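# Flip plate, cap and clamp onto the blue mat

## Task

Flip the bracket plate so its current top face ends up facing down, set the plastic cap down with its round sticker on the bottom side against the dark blue felt mat, and flip the saddle clamp so its current top face ends up facing down. Each of the three is judged on its own. All of them must end fully inside the mat's area, none inside, on top of or beneath another, with no other objects on the mat, and nothing may be left tipped over. A reference image named manual shows the goal.

## Robot and tools

ROBOT. One arm (yam_ultra) with six revolute joints and a two-finger parallel gripper; a single number drives both fingers. The arm's root sits at (0, 0, +0.016) m in the scene frame, quat_wxyz (+0.997, -0.021, +0.009, -0.075): slightly tilted and yawed about 8.6 degrees clockwise seen from above. A camera stand is fixed to the floor beside the table.

FRAME. Every position, orientation and target, sent or reported, is in the scene frame: origin on the table surface under the base, +z up, +y to the left when facing along +x. Positions in metres, orientations as quaternions with w first.

GRIPPER. The fingers extend along the gripper's +z axis and close along its y axis. end_effector_position is the point between the pads, roughly 1 cm short of the fingertips. Opening is a number from -1 (closed) to +1 (fully open, 0.094 m).

execute_actions(actions, cameras). actions is a list of actions; each action is a table of 1 to 15 rows, one row per 1/30 s step; a shorter table repeats its final row to fill 15 steps. Each row holds 8 numbers: x, y, z (absolute gripper position, m), qw, qx, qy, qz (absolute gripper orientation), opening (-1 to +1). An action is rejected if its target lies over 0.6 m from the gripper's position at that action's start along any gripper axis; if the first action fails this against the latest reported state, the whole call is rejected. Repeat the wanted quaternion in every row. Images return only for an empty actions list or when cameras names them (["all"], a list of names, or [] for none).

move(target, speed, blend, opening_speed, grip_force, blocking, cameras). target is one 8-number row (absolute pose plus opening, same layout as above, no 0.6 m check) or a list of up to 15 such rows visited in order within a 10 s total. speed: top path speed in m/s, 0.002 to 2.9, default 0.25 (rotation up to twice that in rad/s); one value or one per leg. blend: corner rounding in m for list targets, default 0 (stop at each). opening_speed: rate of the commanded opening per second on the -1..+1 scale, at least 0.2; use it to close gently. grip_force: per-pad force cap in newtons, 10 to 50, persists until changed; low values close slowly. blocking=false returns after about 0.5 s while the move continues; a new move replaces a running one. The path is straight, ignores obstacles, and the gripper may lag or overshoot, more at speed and near full reach. Route around the arm's base rather than past it, or the shoulder posture may flip. The result adds a move: line giving the ending (done = settled within 10 mm and 2 degrees; off_target, moving, held, fault) and limits such as paced or held. Done does not prove contact or lack of it.

wait(seconds 0 to 10): lets time pass holding the last command. stop: brakes a running move. zoom_image(camera, region): camera is cam_high, cam_low or cam_wrist (must be in the newest images); region [x0, y0, x1, y1] in image pixels from the top-left, at most 504 by 504. show_instructions: shows the reference image. read_manual(section="licences"): licence text only. finished_scene(scene): ends the current scene (its number appears at the end of each result); irreversible.

CONTROL. Each step the controller caps the commanded orientation to 40 degrees from the measured one, then moves the joints by damped inverse kinematics, favouring position. One action may fall short; the Hand target line shows where the arm is actually headed, so continue in the next call. Friction and load can leave the gripper a few cm off in free air without any contact. Near the first joint's axis small hand motions may swing the whole arm.

RESULTS. The state line gives end_effector_position and end_effector_quat_wxyz (may be off by a few cm). Tool commands lists the current gripper command; resend it to keep it. grip_measured is the measured opening on the -1..+1 scale (slightly wide when empty, narrower than the part under a full squeeze); the last Joint positions number is the opening in metres. Joint torques include gravity and have per-unit offsets; numbers 1 to 3 wrap at ±28 N m. Joint velocities may read within noise. MOTOR HOT appears at 75 °C; at 90 °C a fault folds the arm and it stops working; at 100 °C it collapses. Holding loads, stretched poses and pushing at unreachable targets heat motors.

GRASPING. Below the first-touch reading the pad force rises about 1 N per 0.001, then jumps to the force cap. To release, command well above grip_measured. Close slowly on fragile parts.

CAMERAS. cam_high, cam_low, cam_wrist, each 896x504, with pinhole-plus-radial calibration supplied; fixed cameras may have shifted slightly; the wrist image can lag during motion.

AVOID. Dropping parts from height, releasing moving parts, fast impacts, hard shoves, striking fixed or heavy things, knocking items over, and anything leaving the table. Loose objects may occasionally be nudged by outside pushes.

Each tool is called after "Call:" as a command line: name --argument value for each argument, lists and objects as JSON in quotes; but a table of rows of numbers goes row by row, as --pt "numbers of a row", without its own name.

Reference images:

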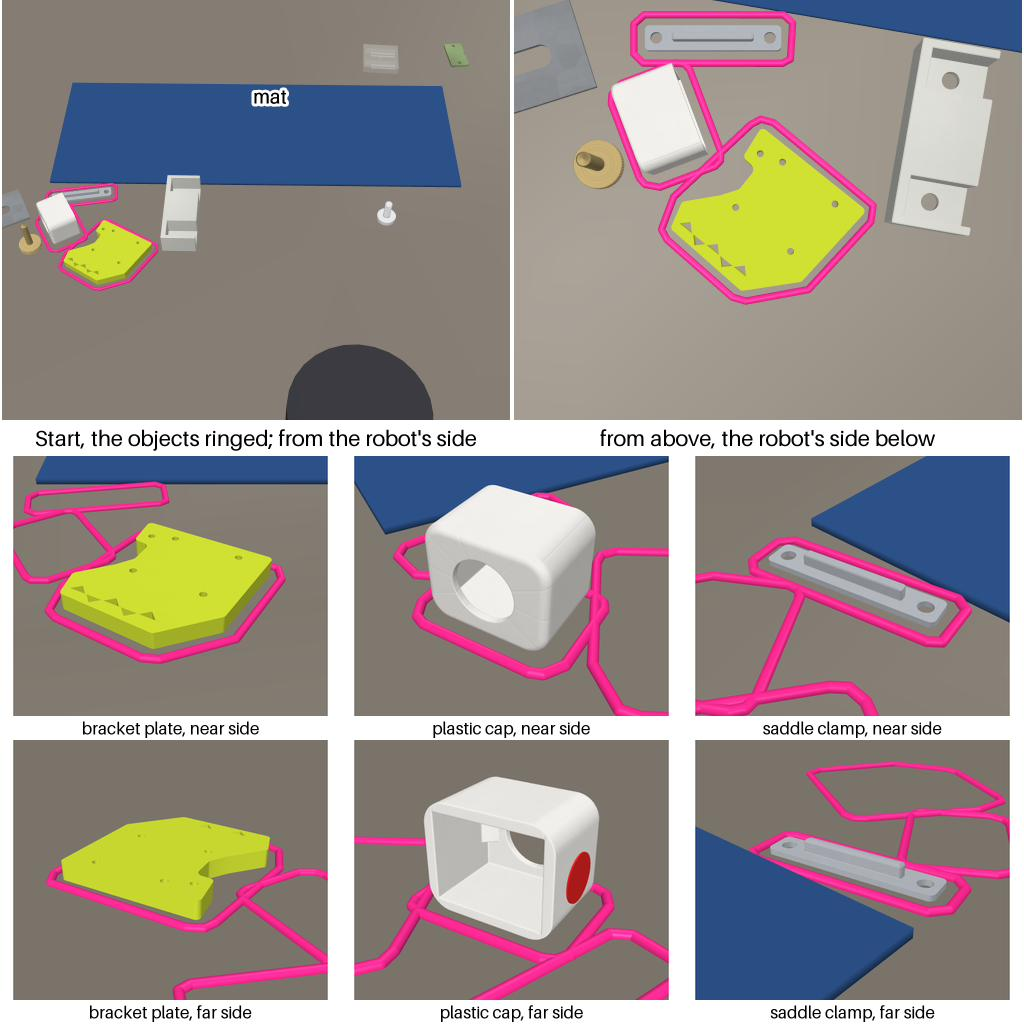

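## Session

Call:
execute_actions --actions '[]'

Scene clock: 0.00 s.
end_effector_position=(+0.4078, -0.0532, +0.1331) grip_measured=+1.000 end_effector_quat_wxyz=(+0.599, +0.050, +0.793, -0.094)
Joint positions: [0.051 1.526 0.398 0.872 0.104 -0.021 0.094]
Joint velocities: within noise
Joint torques (N m): no reading
Heat: 48 °C.
Hand target: +0.4080, -0.0536, +0.1336; +0.598, +0.050, +0.794, -0.094
Tool commands: gripper/opening=+1.0

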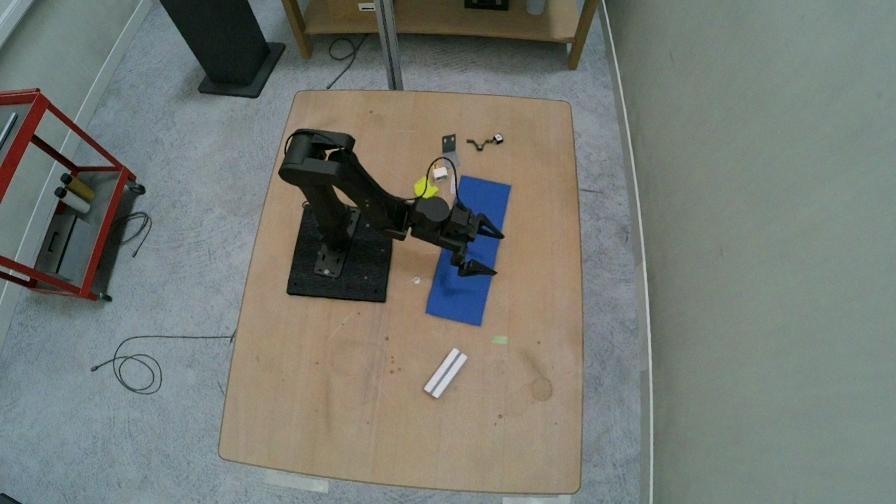

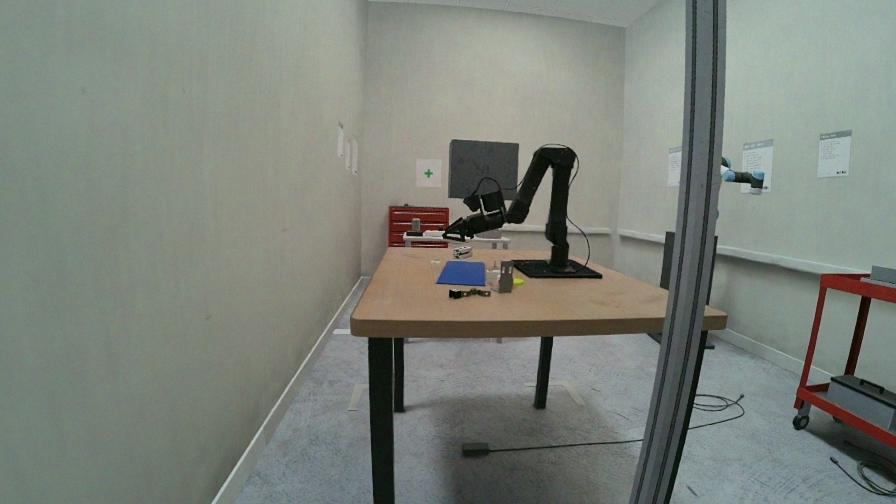

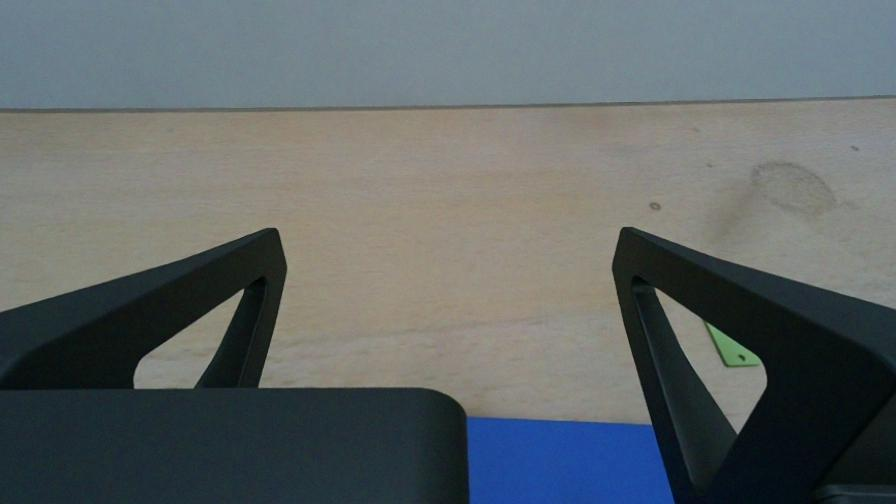

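Call:
zoom_image --camera "cam_high" --region '[380, 120, 540, 340]'

Call:
zoom_image --camera "cam_low" --region '[420, 230, 560, 310]'

Scaled by 2.291 from the camera's 896x504 image, which has a finer 1280x720 frame.

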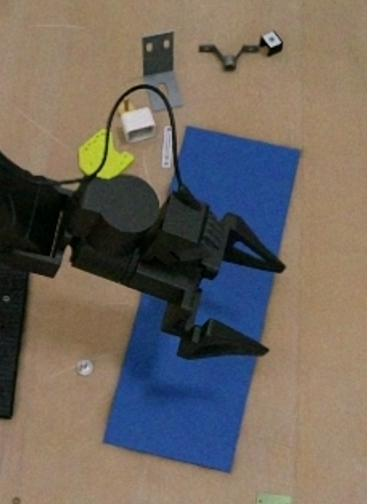

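Scaled by 3.600 from the camera's 896x504 image, which has a finer 1280x720 frame.

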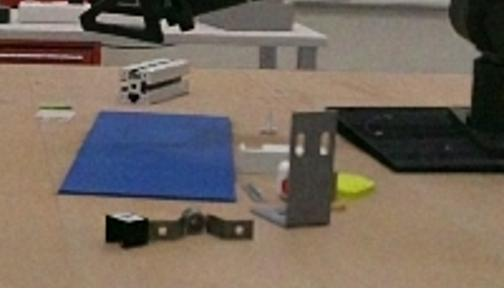

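Call:
move --target '[0.29, 0.15, 0.24, 0.297, -0.262, 0.914, 0.085, 1]' --speed 0.6 --cameras '["all"]'

Scene clock: 18.73 s.
end_effector_position=(+0.2918, +0.1452, +0.2323) grip_measured=+1.000 end_effector_quat_wxyz=(+0.296, -0.252, +0.918, +0.078)
Joint positions: [0.528 1.186 1.198 -0.928 -0.111 -0.114 0.094]
Joint torques (N m): [0.64 -3.82 9.98 1.42 -0.2 -0.16]
Heat: 49 °C.
Hand target: +0.2900, +0.1499, +0.2400; +0.297, -0.262, +0.914, +0.085
Off the commanded pose: 0.009 m, 1 deg.
move: done
camera_calibration:
cam_wrist: T_world_to_cam=[[0.519146, -0.854666, 0.00582332, -0.0295135], [-0.854631, -0.519177, -0.00781915, 0.330465], [0.0097061, -0.000917506, -0.999952, 0.353718], [0, 0, 0, 1]] pos_world=[0.294314, 0.14667, 0.356457]

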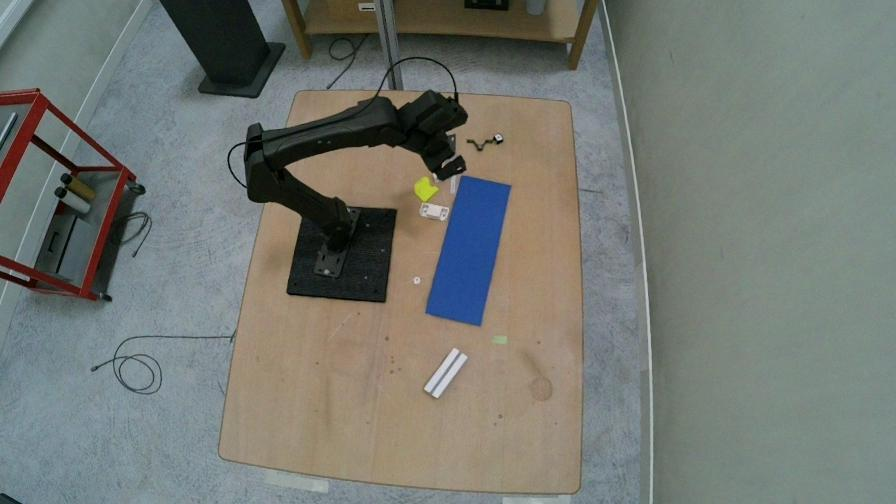

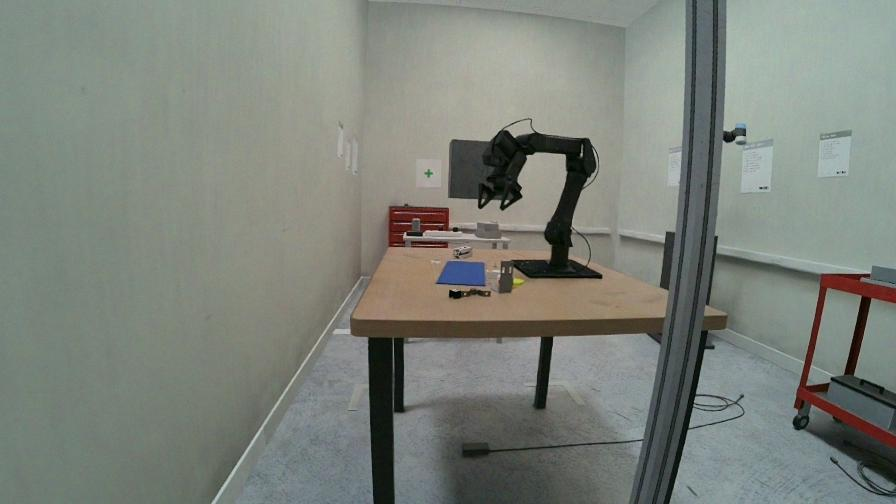

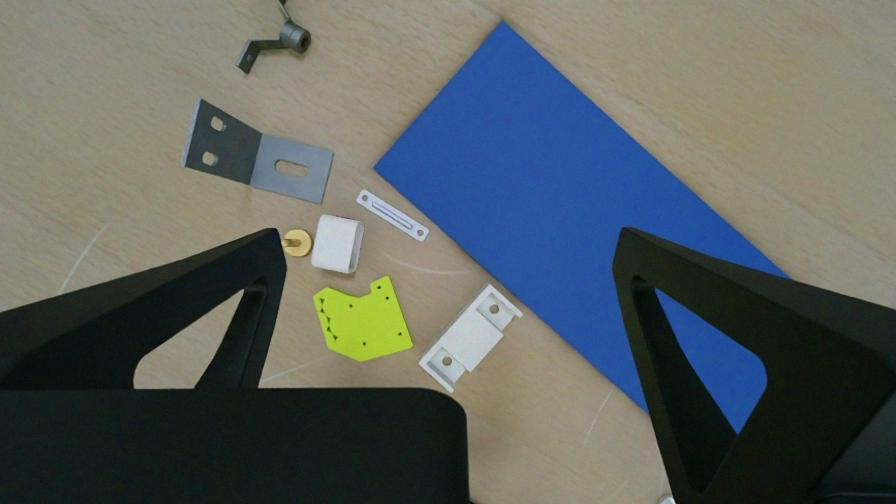

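Call:
zoom_image --camera "cam_wrist" --region '[270, 170, 530, 400]'

Call:
zoom_image --camera "cam_high" --region '[400, 120, 480, 230]'

Call:
zoom_image --camera "cam_low" --region '[470, 245, 540, 305]'

Scaled by 1.938 from the camera's 896x504 image, which has a finer 1280x720 frame.

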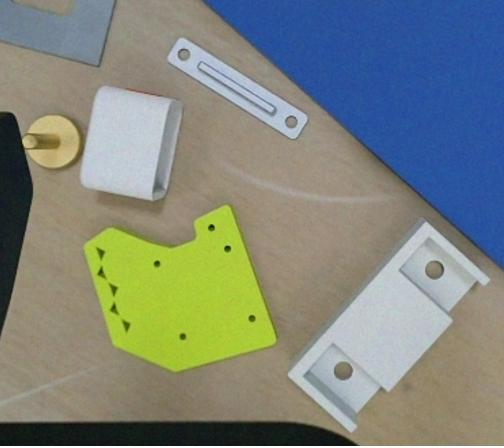

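Scaled by 4.582 from the camera's 896x504 image, which has a finer 1280x720 frame.

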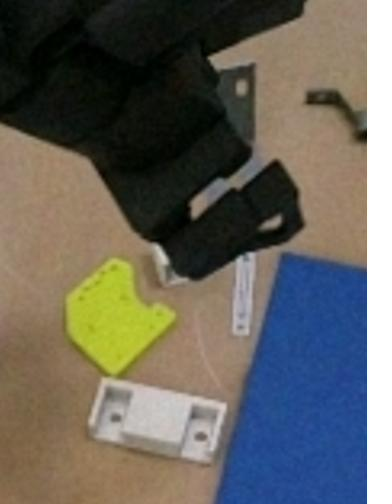

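Scaled by 7.200 from the camera's 896x504 image, which has a finer 1280x720 frame.

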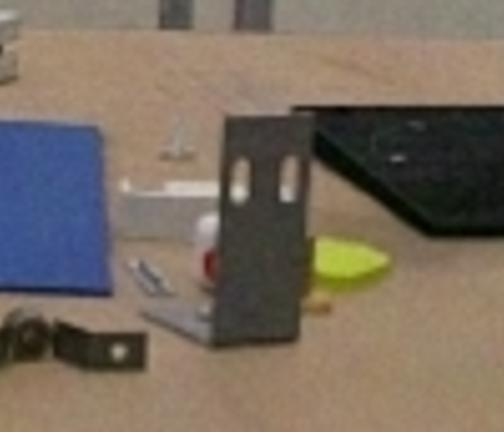

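Call:
move --target '[0.294, 0.170, 0.08, 0, -0.688, 0.725, 0, -0.2]' --speed 0.5 --cameras '["cam_wrist"]'

Scene clock: 131.03 s.
end_effector_position=(+0.2930, +0.1684, +0.0779) grip_measured=-0.198 end_effector_quat_wxyz=(-0.005, +0.682, -0.731, -0.002)
Joint positions: [0.648 1.787 1.342 -1.079 -0.031 -1.004 0.038]
Joint torques (N m): [0.38 -8.32 8.43 0.25 0.05 -0.11]
Heat: 49 °C.
Hand target: +0.2941, +0.1700, +0.0800; +0.000, +0.688, -0.725, +0.000
Off the commanded pose: 0.003 m, 1 deg.
move: done
camera_calibration:
cam_wrist: T_world_to_cam=[[0.998247, -0.0591419, -0.00211144, -0.283161], [-0.0474308, -0.820896, 0.569105, 0.111727], [-0.0353912, -0.568007, -0.822262, 0.29435], [0, 0, 0, 1]] pos_world=[0.298381, 0.242163, 0.177851]
Images, in order (width x height): cam_wrist 896x504.

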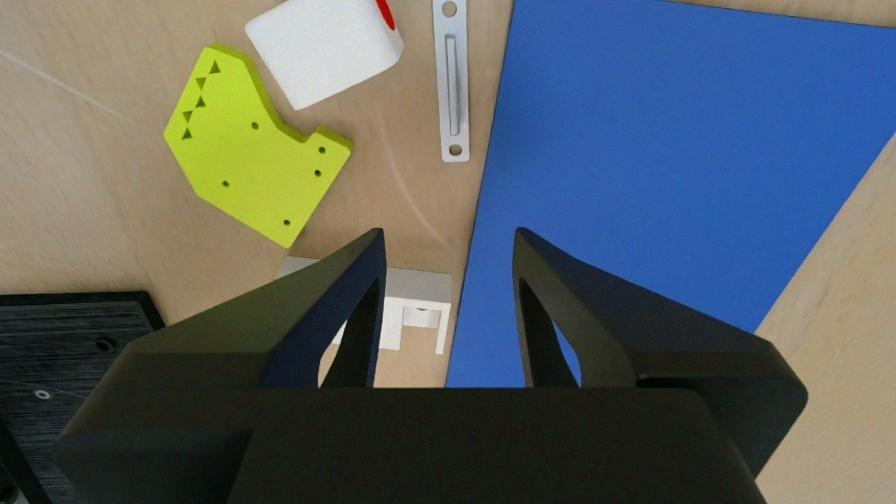

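Call:
move --pt "0.2985 0.1745 0.03 0 -0.688 0.725 0 -0.5" --pt "0.2985 0.1745 0.011 0 -0.688 0.725 0 -0.5" --speed '[0.2,0.04]' --cameras '["cam_wrist"]'

Scene clock: 141.03 s.
end_effector_position=(+0.3023, +0.1747, +0.0199) grip_measured=-0.498 end_effector_quat_wxyz=(-0.009, +0.686, -0.728, +0.000)
Joint positions: [0.655 1.894 1.24 -0.861 -0.03 -1.006 0.024]
Joint torques (N m): [0.55 -8.5 4.89 0.65 -0.01 -0.01]
Heat: 48 °C.
Hand target: +0.2983, +0.1745, +0.0112; +0.000, +0.688, -0.725, +0.000
Off the commanded pose: 0.010 m, 1 deg.
move: done
camera_calibration:
cam_wrist: T_world_to_cam=[[0.998722, -0.0502384, 0.0054711, -0.294098], [-0.0445181, -0.823397, 0.565717, 0.149981], [-0.0239159, -0.565238, -0.824581, 0.246536], [0, 0, 0, 1]] pos_world=[0.306295, 0.24807, 0.120051]
Images, in order (width x height): cam_wrist 896x504.

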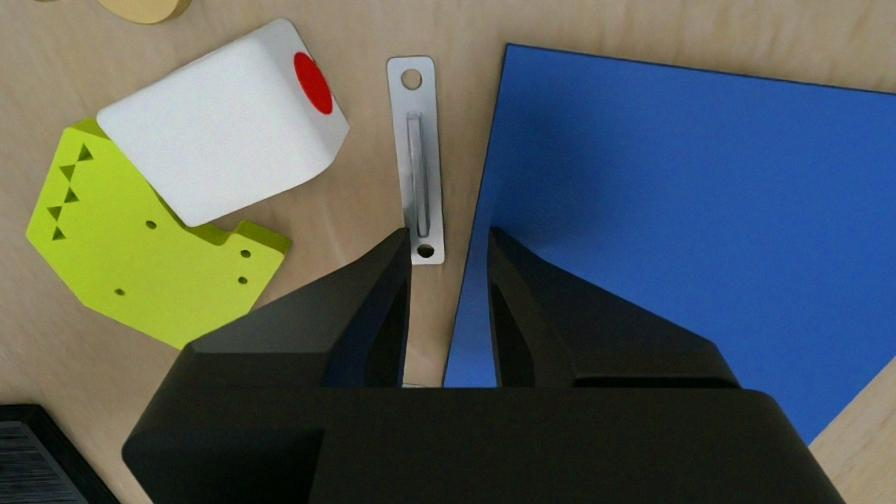

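Call:
move --pt "0.298 0.1745 0.032 0 -0.688 0.725 0 -0.4" --pt "0.2915 0.1745 0.032 0 -0.688 0.725 0 -0.4" --speed 0.1 --cameras '["cam_wrist"]'

Scene clock: 146.43 s.
end_effector_position=(+0.2925, +0.1735, +0.0239) grip_measured=-0.402 end_effector_quat_wxyz=(+0.005, +0.689, -0.725, -0.004)
Joint positions: [0.666 1.881 1.24 -0.903 -0.029 -1.005 0.028]
Joint torques (N m): [0.31 -11.82 6.16 0.26 0.03 0.06]
Heat: 47 °C.
Hand target: +0.2915, +0.1745, +0.0318; +0.000, +0.688, -0.725, +0.000
Off the commanded pose: 0.008 m, 1 deg.
move: done
camera_calibration:
cam_wrist: T_world_to_cam=[[0.99899, -0.0407308, -0.0189552, -0.285555], [-0.0222542, -0.815177, 0.578785, 0.138001], [-0.0390262, -0.577779, -0.81526, 0.255304], [0, 0, 0, 1]] pos_world=[0.298302, 0.248373, 0.122853]
Images, in order (width x height): cam_wrist 896x504.

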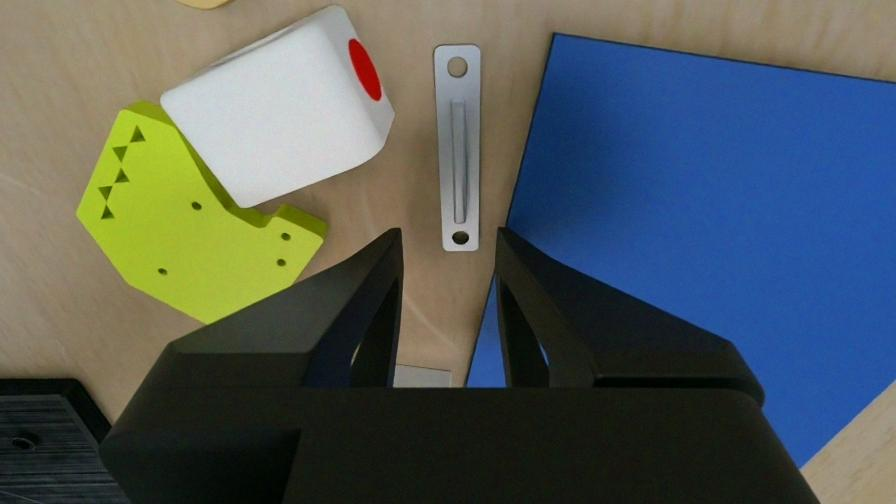

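Call:
move --pt "0.295 0.182 0.03 0 -0.688 0.725 0 -0.4" --pt "0.295 0.182 0.009 0 -0.688 0.725 0 -0.4" --speed '[0.1,0.04]' --cameras '["cam_wrist"]'

Scene clock: 150.70 s.
end_effector_position=(+0.2984, +0.1820, +0.0184) grip_measured=-0.402 end_effector_quat_wxyz=(-0.008, +0.689, -0.725, -0.001)
Joint positions: [0.68 1.899 1.241 -0.858 -0.029 -0.99 0.028]
Joint torques (N m): [0.49 -8.4 5.01 0.59 0.03 0.08]
Heat: 47 °C.
Hand target: +0.2949, +0.1819, +0.0092; +0.000, +0.688, -0.725, +0.000
Off the commanded pose: 0.010 m, 1 deg.
move: done
camera_calibration:
cam_wrist: T_world_to_cam=[[0.999132, -0.0414716, 0.00388713, -0.29151], [-0.0363765, -0.823288, 0.566457, 0.154215], [-0.0202916, -0.566107, -0.824082, 0.248366], [0, 0, 0, 1]] pos_world=[0.301906, 0.255476, 0.118451]
Images, in order (width x height): cam_wrist 896x504.

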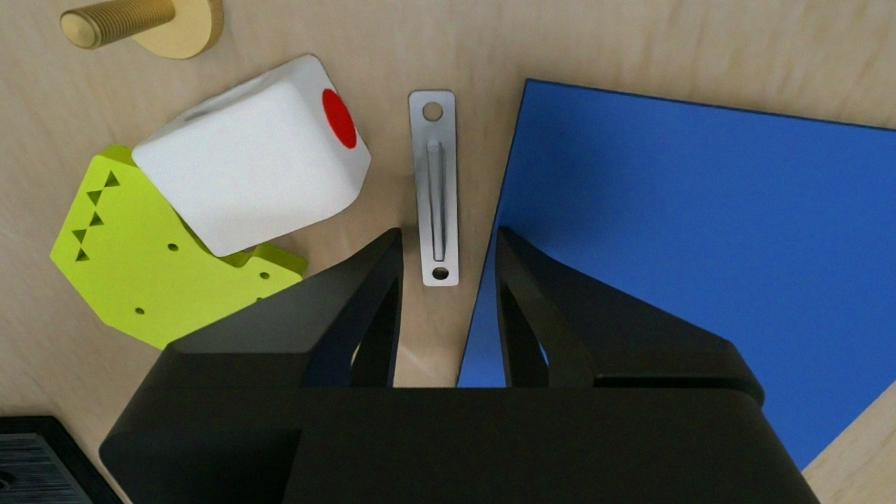

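Call:
move --target '[0.292, 0.182, -0.002, 0, -0.688, 0.725, 0, -0.4]' --speed 0.03 --cameras '["cam_wrist"]'

Scene clock: 155.43 s.
end_effector_position=(+0.2987, +0.1823, +0.0156) grip_measured=-0.402 end_effector_quat_wxyz=(-0.011, +0.689, -0.725, +0.003)
Joint positions: [0.684 1.899 1.229 -0.839 -0.022 -0.985 0.028]
Joint torques (N m): [0.53 -7.65 3.21 0.95 -0.05 0.09]
Heat: 46 °C.
Hand target: +0.2915, +0.1815, -0.0012; +0.000, +0.688, -0.725, +0.000
Off the commanded pose: 0.019 m, 1 deg.
move: off_target
camera_calibration:
cam_wrist: T_world_to_cam=[[0.999004, -0.0425768, 0.0133375, -0.29165], [-0.0426095, -0.821773, 0.56822, 0.157527], [-0.0132326, -0.568222, -0.822769, 0.244518], [0, 0, 0, 1]] pos_world=[0.301307, 0.255974, 0.115561]
Images, in order (width x height): cam_wrist 896x504.

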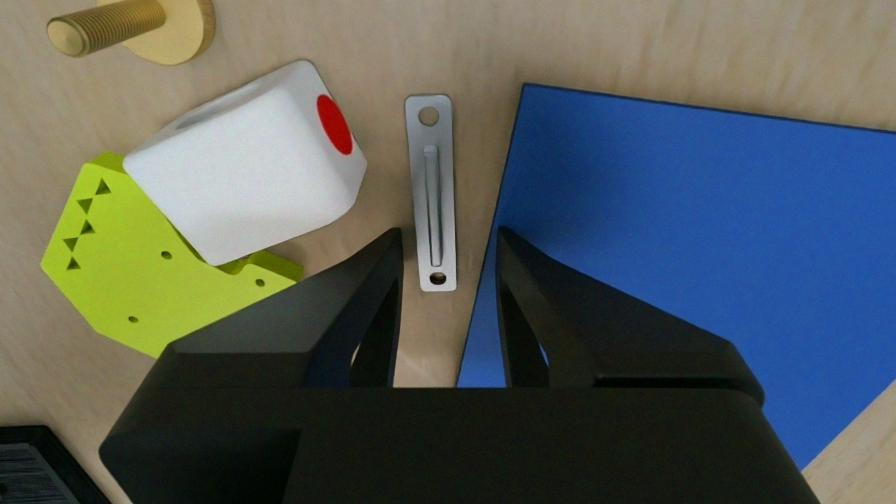

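Call:
move --target '[0.2945, 0.182, 0.009, 0, -0.688, 0.725, 0, -1]' --speed 0.1 --opening_speed 0.6 --grip_force 25

Call:
move --target '[0.2955, 0.180, 0.10, 0, -0.688, 0.725, 0, -1]' --speed 0.2 --cameras '["cam_wrist"]'

Scene clock: 162.07 s.
end_effector_position=(+0.3025, +0.1826, +0.0168) grip_measured=-0.900 end_effector_quat_wxyz=(-0.016, +0.688, -0.725, +0.010)
Joint positions: [0.684 1.897 1.232 -0.83 -0.012 -0.984 0.005]
Joint torques (N m): [0.06 -8.38 5.57 0.35 -0.15 0.04]
Heat: 46 °C.
Hand target: +0.2945, +0.1819, +0.0093; +0.000, +0.688, -0.726, +0.000
Off the commanded pose: 0.011 m, 2 deg.
grip_force (N): 25
move: off_target

Scene clock: 163.40 s.
end_effector_position=(+0.2953, +0.1804, +0.0932) grip_measured=-0.902 end_effector_quat_wxyz=(+0.004, +0.688, -0.726, +0.005)
Joint positions: [0.684 1.817 1.443 -1.163 -0.012 -0.984 0.005]
Joint torques (N m): [-1.06 -10.15 7.71 0.18 -0.14 -0.1]
Heat: 46 °C.
Hand target: +0.2955, +0.1800, +0.0998; +0.000, +0.688, -0.725, +0.000
Off the commanded pose: 0.007 m, 1 deg.
grip_force (N): 25
move: done
camera_calibration:
cam_wrist: T_world_to_cam=[[0.999026, -0.0439412, -0.00412258, -0.287459], [-0.0331622, -0.809017, 0.586849, 0.104899], [-0.0291221, -0.58614, -0.809686, 0.313977], [0, 0, 0, 1]] pos_world=[0.299801, 0.256268, 0.191477]
Images, in order (width x height): cam_wrist 896x504.

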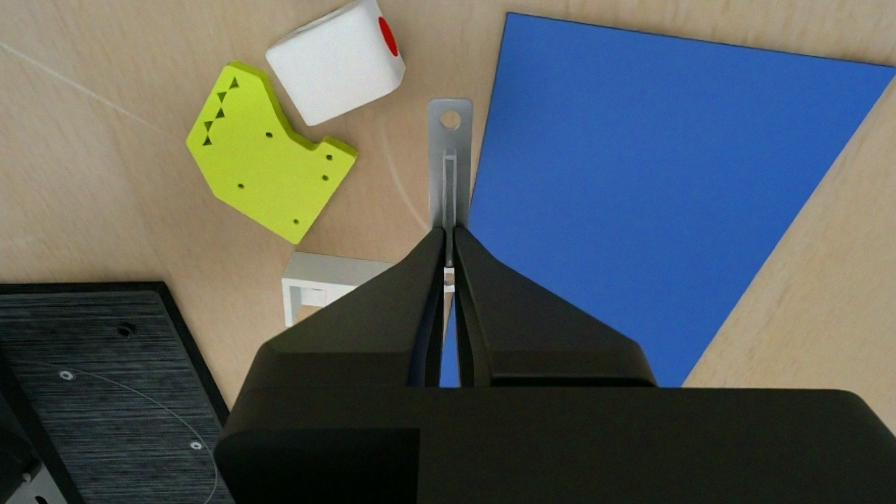

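Call:
move --pt "0.333 -0.10 0.09 0 -0.588 0.809 0 -1" --pt "0.333 -0.10 0.035 0 -0.588 0.809 0 -1" --pt "0.333 -0.10 0.013 0 -0.588 0.809 0 -1" --speed '[0.4,0.15,0.04]' --blend '[0.02,0,0]' --cameras '["cam_wrist"]'

Scene clock: 174.50 s.
end_effector_position=(+0.3354, -0.1073, +0.0225) grip_measured=-0.902 end_effector_quat_wxyz=(-0.001, -0.582, +0.813, -0.015)
Joint positions: [-0.176 1.94 1.27 -0.871 -0.025 -1.567 0.005]
Joint torques (N m): [0.12 -8.66 4.94 0.55 -0.18 -0.1]
Heat: 46 °C.
Hand target: +0.3328, -0.1000, +0.0133; +0.000, -0.588, +0.809, +0.000
Off the commanded pose: 0.012 m, 2 deg.
grip_force (N): 25
move: off_target
camera_calibration:
cam_wrist: T_world_to_cam=[[0.949293, -0.31398, 0.0160781, -0.353284], [-0.261851, -0.761311, 0.59316, -0.00336121], [-0.174, -0.567293, -0.804924, 0.139801], [0, 0, 0, 1]] pos_world=[0.358816, -0.0341751, 0.120203]
Images, in order (width x height): cam_wrist 896x504.

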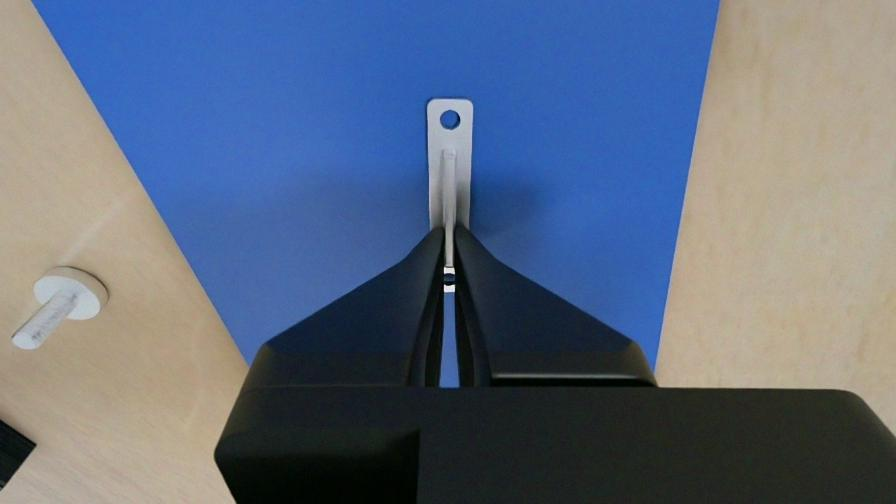

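Call:
move --pt "0.331 -0.10 0.006 0 -0.588 0.809 0 -1" --pt "0.331 -0.10 0.006 0 -0.588 0.809 0 -0.4" --pt "0.329 -0.095 0.10 0 -0.588 0.809 0 -0.4" --speed '[0.04,0.05,0.15]' --cameras '["cam_wrist"]'

Scene clock: 180.97 s.
end_effector_position=(+0.3273, -0.1011, +0.0914) grip_measured=-0.402 end_effector_quat_wxyz=(-0.010, -0.581, +0.814, -0.003)
Joint positions: [-0.176 1.852 1.439 -1.156 -0.026 -1.567 0.028]
Joint torques (N m): [0.24 -10.59 7.84 0.22 -0.19 -0.1]
Heat: 46 °C.
Hand target: +0.3289, -0.0951, +0.0999; +0.000, -0.588, +0.809, +0.000
Off the commanded pose: 0.011 m, 1 deg.
grip_force (N): 25
move: off_target; target 2's new opening was sent with the hand 0.016 m and 2 deg from that target
camera_calibration:
cam_wrist: T_world_to_cam=[[0.948912, -0.31528, -0.0128418, -0.342153], [-0.246775, -0.766863, 0.592473, -0.0470656], [-0.196642, -0.559035, -0.805488, 0.2057], [0, 0, 0, 1]] pos_world=[0.353508, -0.0289734, 0.18918]
Images, in order (width x height): cam_wrist 896x504.

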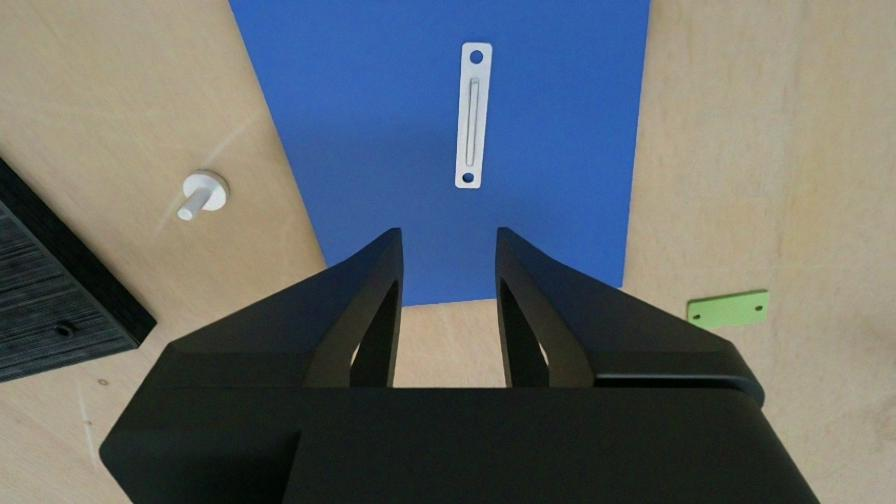

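Call:
move --pt "0.343 -0.099 0.10 0.463 0.153 0.868 -0.081 0.7" --pt "0.343 -0.099 0.05 0.463 0.153 0.868 -0.081 0.7" --speed '[0.3,0.15]' --cameras '["cam_wrist","cam_high"]'

Scene clock: 206.30 s.
end_effector_position=(+0.3466, -0.1001, +0.0567) grip_measured=+0.698 end_effector_quat_wxyz=(+0.470, +0.148, +0.866, -0.080)
Joint positions: [-0.125 1.492 0.318 0.605 0.029 0.074 0.08]
Joint torques (N m): [0.4 -3.88 4.68 2.29 0.13 0.04]
Heat: 46 °C.
Hand target: +0.3429, -0.0990, +0.0501; +0.463, +0.153, +0.869, -0.081
Off the commanded pose: 0.008 m, 1 deg.
grip_force (N): 25
move: done
camera_calibration:
cam_wrist: T_world_to_cam=[[-0.322501, -0.946565, 0.00284597, 0.0160625], [-0.879591, 0.298569, -0.370374, 0.359582], [0.349733, -0.121949, -0.928878, 0.0434424], [0, 0, 0, 1]] pos_world=[0.306272, -0.086858, 0.173487]
Images, in order (width x height): cam_high 896x504, cam_wrist 896x504.

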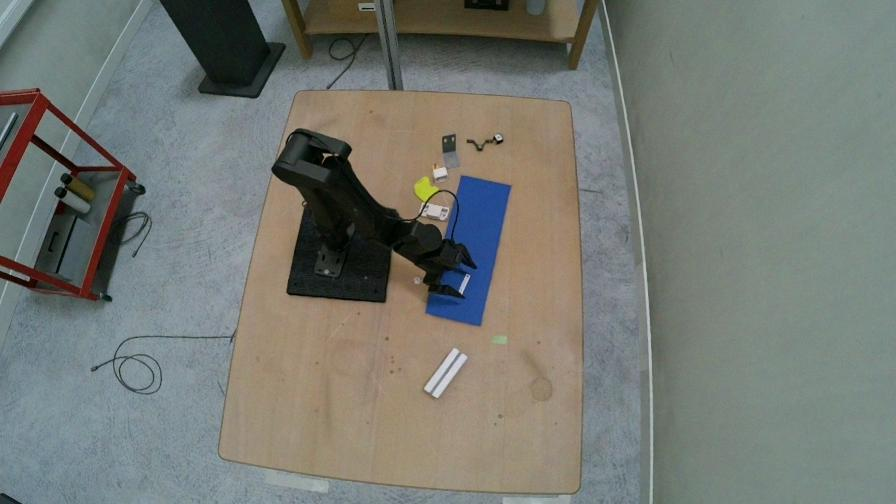

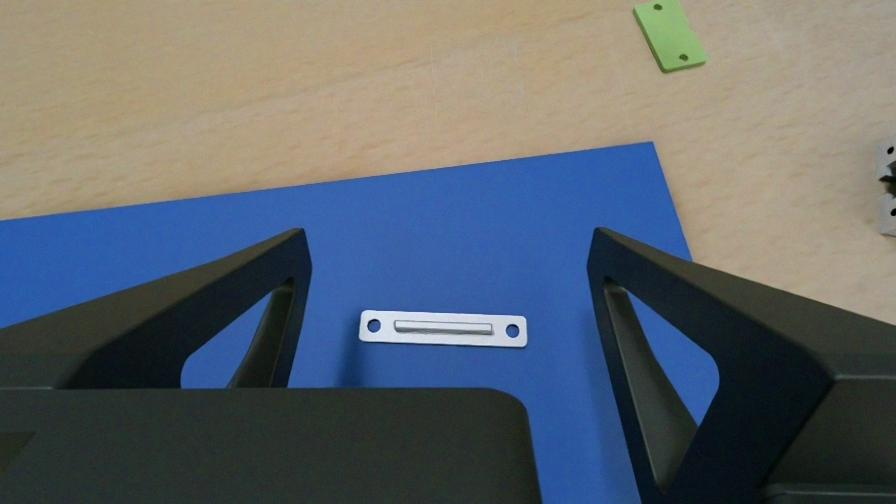

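Call:
move --pt "0.342 -0.099 0.025 0.4515 0.162 0.872 -0.085 0.7" --pt "0.341 -0.099 0.010 0.4515 0.162 0.872 -0.085 0.7" --speed '[0.1,0.04]' --cameras '["cam_wrist"]'

Scene clock: 214.10 s.
end_effector_position=(+0.3475, -0.1013, +0.0196) grip_measured=+0.698 end_effector_quat_wxyz=(+0.465, +0.159, +0.867, -0.083)
Joint positions: [-0.107 1.727 0.287 0.86 0.059 0.097 0.08]
Joint torques (N m): [0.65 -4.7 3.28 2.2 0.14 0.03]
Heat: 45 °C.
Hand target: +0.3409, -0.0991, +0.0103; +0.452, +0.162, +0.873, -0.085
Off the commanded pose: 0.012 m, 2 deg.
grip_force (N): 25
move: off_target
camera_calibration:
cam_wrist: T_world_to_cam=[[-0.342775, -0.939417, 0.00108721, 0.0231591], [-0.876058, 0.319238, -0.361398, 0.347664], [0.339156, -0.124831, -0.932411, 0.01198], [0, 0, 0, 1]] pos_world=[0.30845, -0.0877362, 0.13679]
Images, in order (width x height): cam_wrist 896x504.

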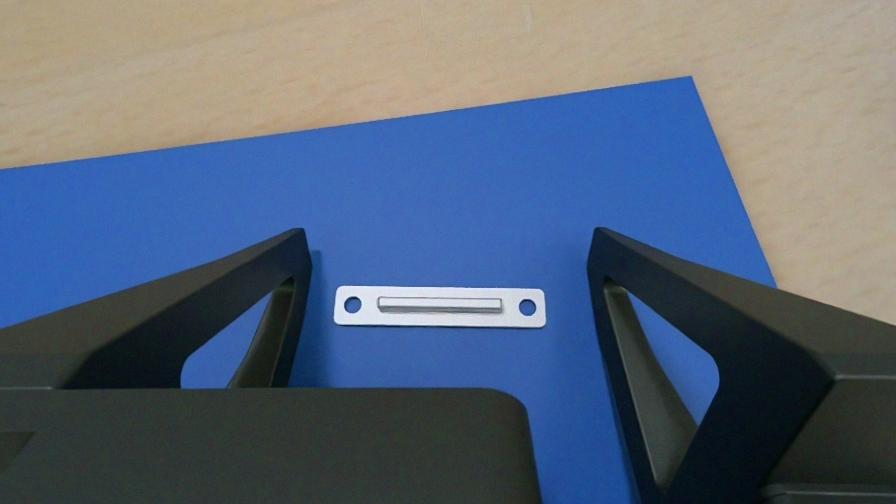

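Call:
move --target '[0.340, -0.099, 0.001, 0.446, 0.164, 0.876, -0.085, 0.7]' --speed 0.03 --cameras '["cam_wrist"]'

Call:
move --target '[0.342, -0.099, 0.005, 0.446, 0.164, 0.876, -0.085, 0.1]' --opening_speed 0.5 --speed 0.1 --cameras '["cam_wrist"]'

Scene clock: 223.90 s.
end_effector_position=(+0.3509, -0.1018, +0.0186) grip_measured=+0.698 end_effector_quat_wxyz=(+0.474, +0.159, +0.862, -0.085)
Joint positions: [-0.103 1.765 0.287 0.918 0.065 0.1 0.08]
Joint torques (N m): [0.51 -4.56 3.18 1.91 0.16 0.09]
Heat: 44 °C.
Hand target: +0.3395, -0.0989, +0.0018; +0.446, +0.164, +0.876, -0.085
Off the commanded pose: 0.021 m, 4 deg.
grip_force (N): 25
move: off_target
camera_calibration:
cam_wrist: T_world_to_cam=[[-0.344486, -0.938791, -0.000325374, 0.0244788], [-0.868441, 0.318803, -0.379705, 0.348211], [0.356568, -0.13052, -0.925108, 0.00297673], [0, 0, 0, 1]] pos_world=[0.309772, -0.0876415, 0.134979]
Images, in order (width x height): cam_wrist 896x504.

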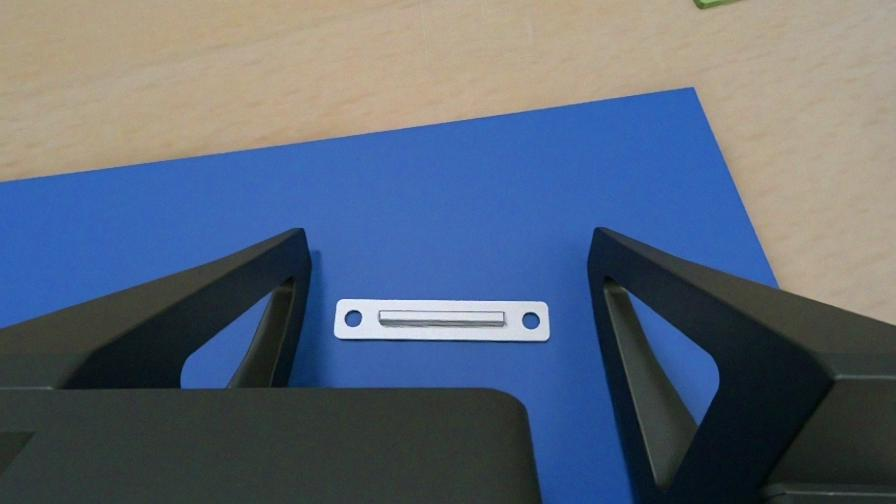

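Scene clock: 225.73 s.
end_effector_position=(+0.3512, -0.1009, +0.0186) grip_measured=+0.191 end_effector_quat_wxyz=(+0.474, +0.158, +0.862, -0.084)
Joint positions: [-0.1 1.765 0.287 0.918 0.065 0.101 0.056]
Joint torques (N m): [0.29 -6.01 3.7 1.63 0.14 0.03]
Heat: 44 °C.
Hand target: +0.3416, -0.0990, +0.0055; +0.447, +0.164, +0.875, -0.085
Off the commanded pose: 0.017 m, 4 deg.
grip_force (N): 25
move: off_target
camera_calibration:
cam_wrist: T_world_to_cam=[[-0.342506, -0.939515, -0.00124977, 0.0246529], [-0.869046, 0.317321, -0.379561, 0.348164], [0.356999, -0.128916, -0.925166, 0.00291668], [0, 0, 0, 1]] pos_world=[0.309973, -0.0869419, 0.134879]
Images, in order (width x height): cam_wrist 896x504.

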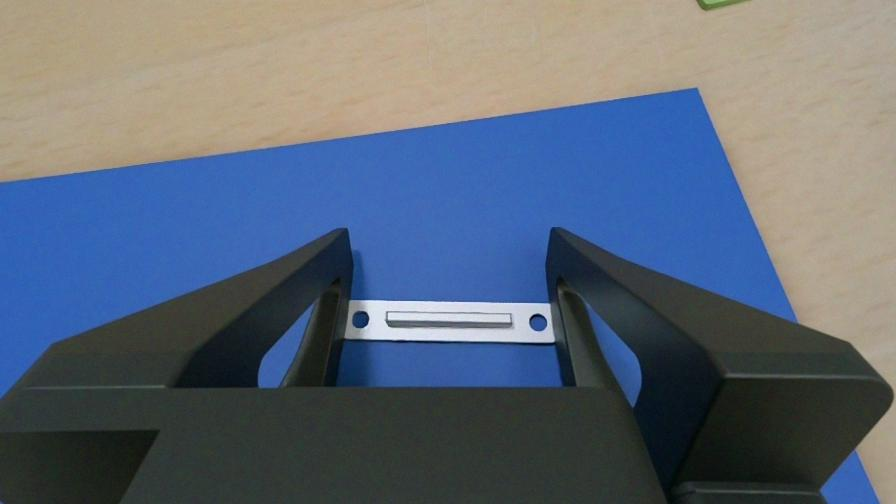

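Call:
move --pt "0.342 -0.099 0.012 0.446 0.164 0.876 -0.085 0.6" --pt "0.331 -0.0945 0.018 0.446 0.164 0.876 -0.085 0.6" --pt "0.328 -0.0945 0.001 0.446 0.164 0.876 -0.085 0.6" --speed '[0.1,0.1,0.04]' --cameras '["cam_wrist"]'

Scene clock: 239.83 s.
end_effector_position=(+0.3392, -0.0971, +0.0183) grip_measured=+0.598 end_effector_quat_wxyz=(+0.474, +0.159, +0.862, -0.084)
Joint positions: [-0.096 1.738 0.236 0.941 0.071 0.105 0.075]
Joint torques (N m): [0.47 -4.15 3 1.91 0.07 0.06]
Heat: 44 °C.
Hand target: +0.3275, -0.0944, +0.0018; +0.446, +0.164, +0.876, -0.085
Off the commanded pose: 0.021 m, 4 deg.
grip_force (N): 25
move: off_target
camera_calibration:
cam_wrist: T_world_to_cam=[[-0.344336, -0.938845, -0.00150593, 0.0248089], [-0.86812, 0.319006, -0.380266, 0.336293], [0.357491, -0.129632, -0.924876, 0.00730869], [0, 0, 0, 1]] pos_world=[0.297873, -0.0830405, 0.134678]
Images, in order (width x height): cam_wrist 896x504.

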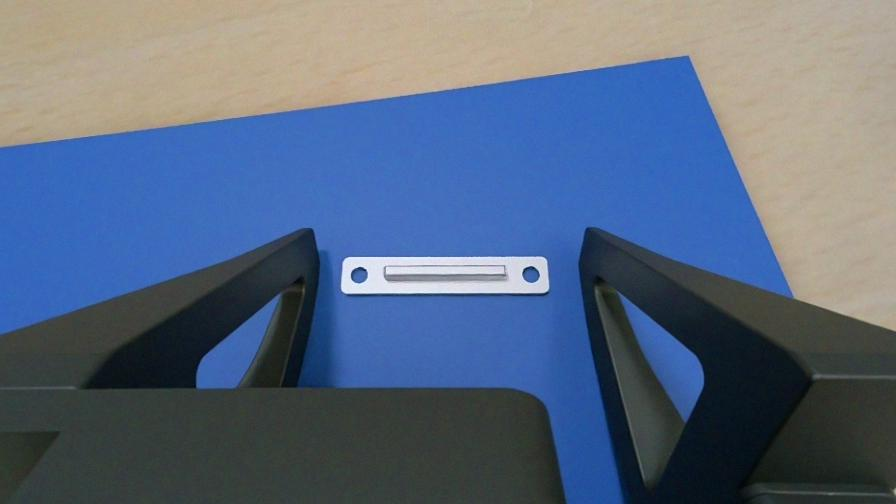

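Call:
move --target '[0.330, -0.0945, 0.003, 0.401, 0.157, 0.9, -0.070, 0.6]' --speed 0.05

Call:
move --target '[0.330, -0.0945, 0.003, 0.401, 0.157, 0.9, -0.070, 0.0]' --opening_speed 0.5 --cameras '["cam_wrist"]'

Scene clock: 246.80 s.
end_effector_position=(+0.3393, -0.0969, +0.0181) grip_measured=+0.598 end_effector_quat_wxyz=(+0.438, +0.160, +0.881, -0.076)
Joint positions: [-0.106 1.649 0.297 0.709 0.049 0.1 0.075]
Joint torques (N m): [-0.98 -5.72 5.41 1.16 -0.18 -0.14]
Heat: 44 °C.
Hand target: +0.3292, -0.0942, +0.0038; +0.403, +0.157, +0.899, -0.070
Off the commanded pose: 0.018 m, 5 deg.
grip_force (N): 25
move: off_target

Scene clock: 248.20 s.
end_effector_position=(+0.3404, -0.0964, +0.0185) grip_measured=+0.233 end_effector_quat_wxyz=(+0.438, +0.158, +0.882, -0.075)
Joint positions: [-0.106 1.648 0.302 0.703 0.045 0.098 0.058]
Joint torques (N m): [-1.18 -5.42 5.26 1.22 -0.12 -0.16]
Heat: 44 °C.
Hand target: +0.3294, -0.0942, +0.0037; +0.402, +0.157, +0.899, -0.070
Off the commanded pose: 0.019 m, 5 deg.
grip_force (N): 25
move: off_target
camera_calibration:
cam_wrist: T_world_to_cam=[[-0.33422, -0.94249, -0.00316978, 0.0221237], [-0.898563, 0.319654, -0.300676, 0.346133], [0.284398, -0.0976439, -0.953721, 0.0356278], [0, 0, 0, 1]] pos_world=[0.308284, -0.0863126, 0.138123]
Images, in order (width x height): cam_wrist 896x504.

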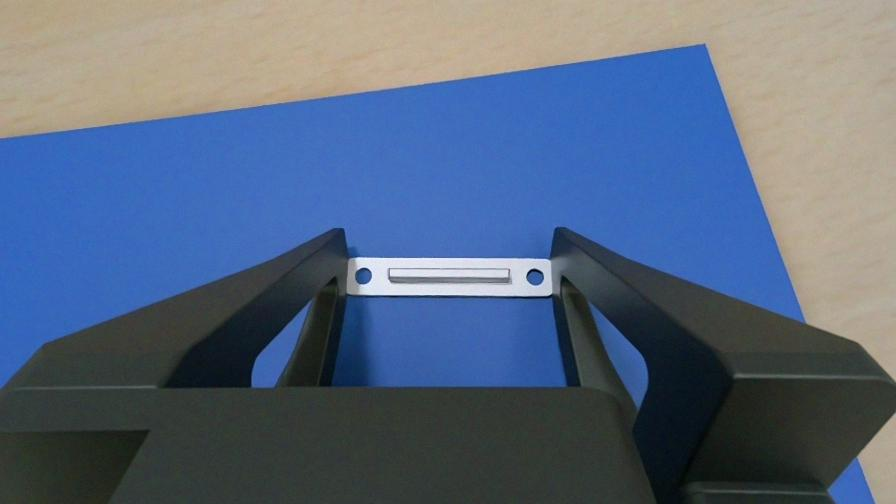

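Call:
move --pt "0.325 -0.095 0.10 0.401 0.157 0.9 -0.070 0.0" --pt "0.29 -0.085 0.10 -0.297 0.149 0.942 0.047 0.0" --speed '[0.2,0.5]' --cameras '["cam_wrist","cam_low"]'

Scene clock: 254.37 s.
end_effector_position=(+0.2918, -0.0843, +0.0989) grip_measured=+0.230 end_effector_quat_wxyz=(-0.186, +0.153, +0.970, +0.023)
Joint positions: [-0.164 2.057 1.687 -1.569 -0.029 -0.016 0.058]
Joint torques (N m): [-1.44 -10.25 6.32 -0.57 -0.08 -0.09]
Heat: 44 °C.
Hand target: +0.2897, -0.0849, +0.0995; -0.192, +0.153, +0.969, +0.029
Off the commanded pose: 0.002 m, 13 deg.
joint sent to its limit — joint 4 (wrist pitch), lower limit. The joint targets are off in orientation, not in position.
grip_force (N): 25
move: off_target
camera_calibration:
cam_wrist: T_world_to_cam=[[-0.299159, -0.954197, 0.00339273, 0.00567174], [-0.520969, 0.166311, 0.837217, 0.087119], [-0.799434, 0.248694, -0.54686, 0.432502], [0, 0, 0, 1]] pos_world=[0.39284, -0.116637, 0.163561]
Images, in order (width x height): cam_low 896x504, cam_wrist 896x504.

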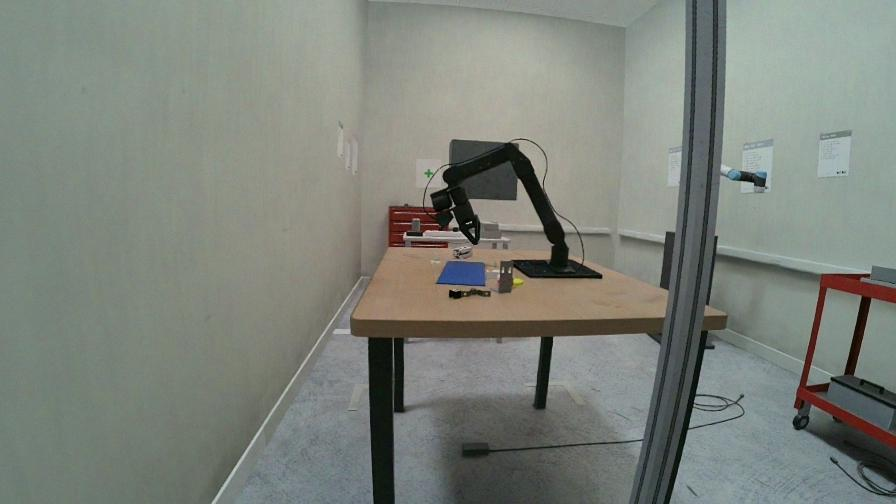

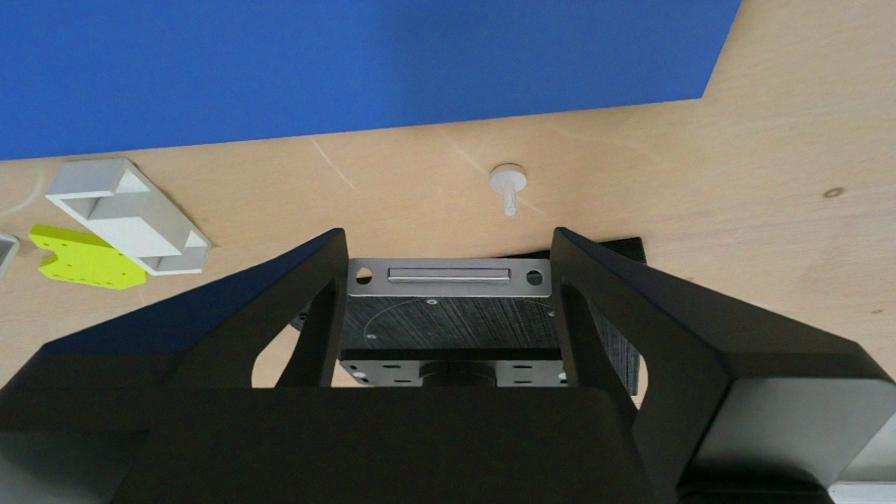

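Call:
move --pt "0.303 -0.098 0.05 -0.297 0.149 0.942 0.047 0.0" --pt "0.303 -0.098 0.026 -0.297 0.149 0.942 0.047 0.0" --speed '[0.2,0.06]' --cameras '["cam_wrist"]'

Scene clock: 261.50 s.
end_effector_position=(+0.3007, -0.0948, +0.0291) grip_measured=+0.230 end_effector_quat_wxyz=(-0.274, +0.152, +0.949, +0.042)
Joint positions: [-0.177 2.358 1.809 -1.577 -0.029 -0.031 0.058]
Joint torques (N m): [-1.35 -11.03 7.28 -0.9 0.04 -0.15]
Heat: 44 °C.
Hand target: +0.3027, -0.0979, +0.0257; -0.277, +0.150, +0.948, +0.043
Off the commanded pose: 0.005 m, 3 deg.
joint sent to its limit — joint 4 (wrist pitch), lower limit. The joint targets still meet the commanded pose.
grip_force (N): 25
move: off_target
camera_calibration:
cam_wrist: T_world_to_cam=[[-0.30675, -0.951772, -0.0058708, 0.00126761], [-0.36696, 0.112573, 0.9234, 0.0980124], [-0.878206, 0.285407, -0.383794, 0.426491], [0, 0, 0, 1]] pos_world=[0.410902, -0.131551, 0.0731874]
Images, in order (width x height): cam_wrist 896x504.

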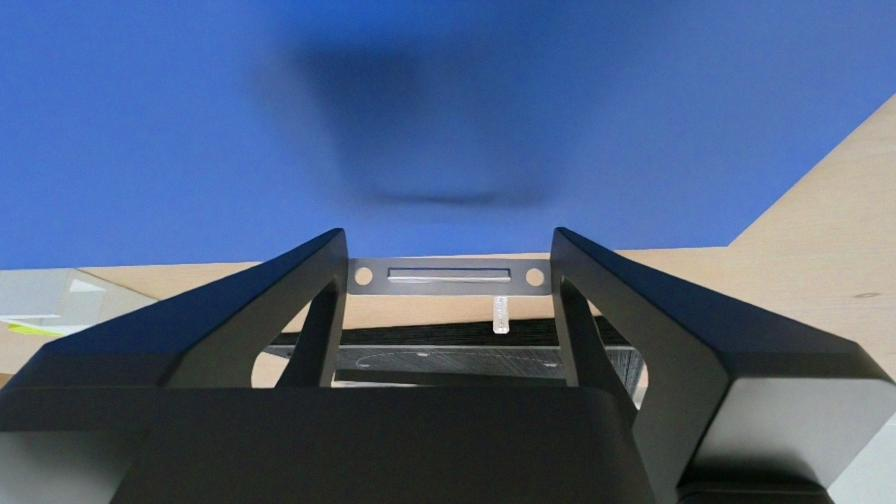

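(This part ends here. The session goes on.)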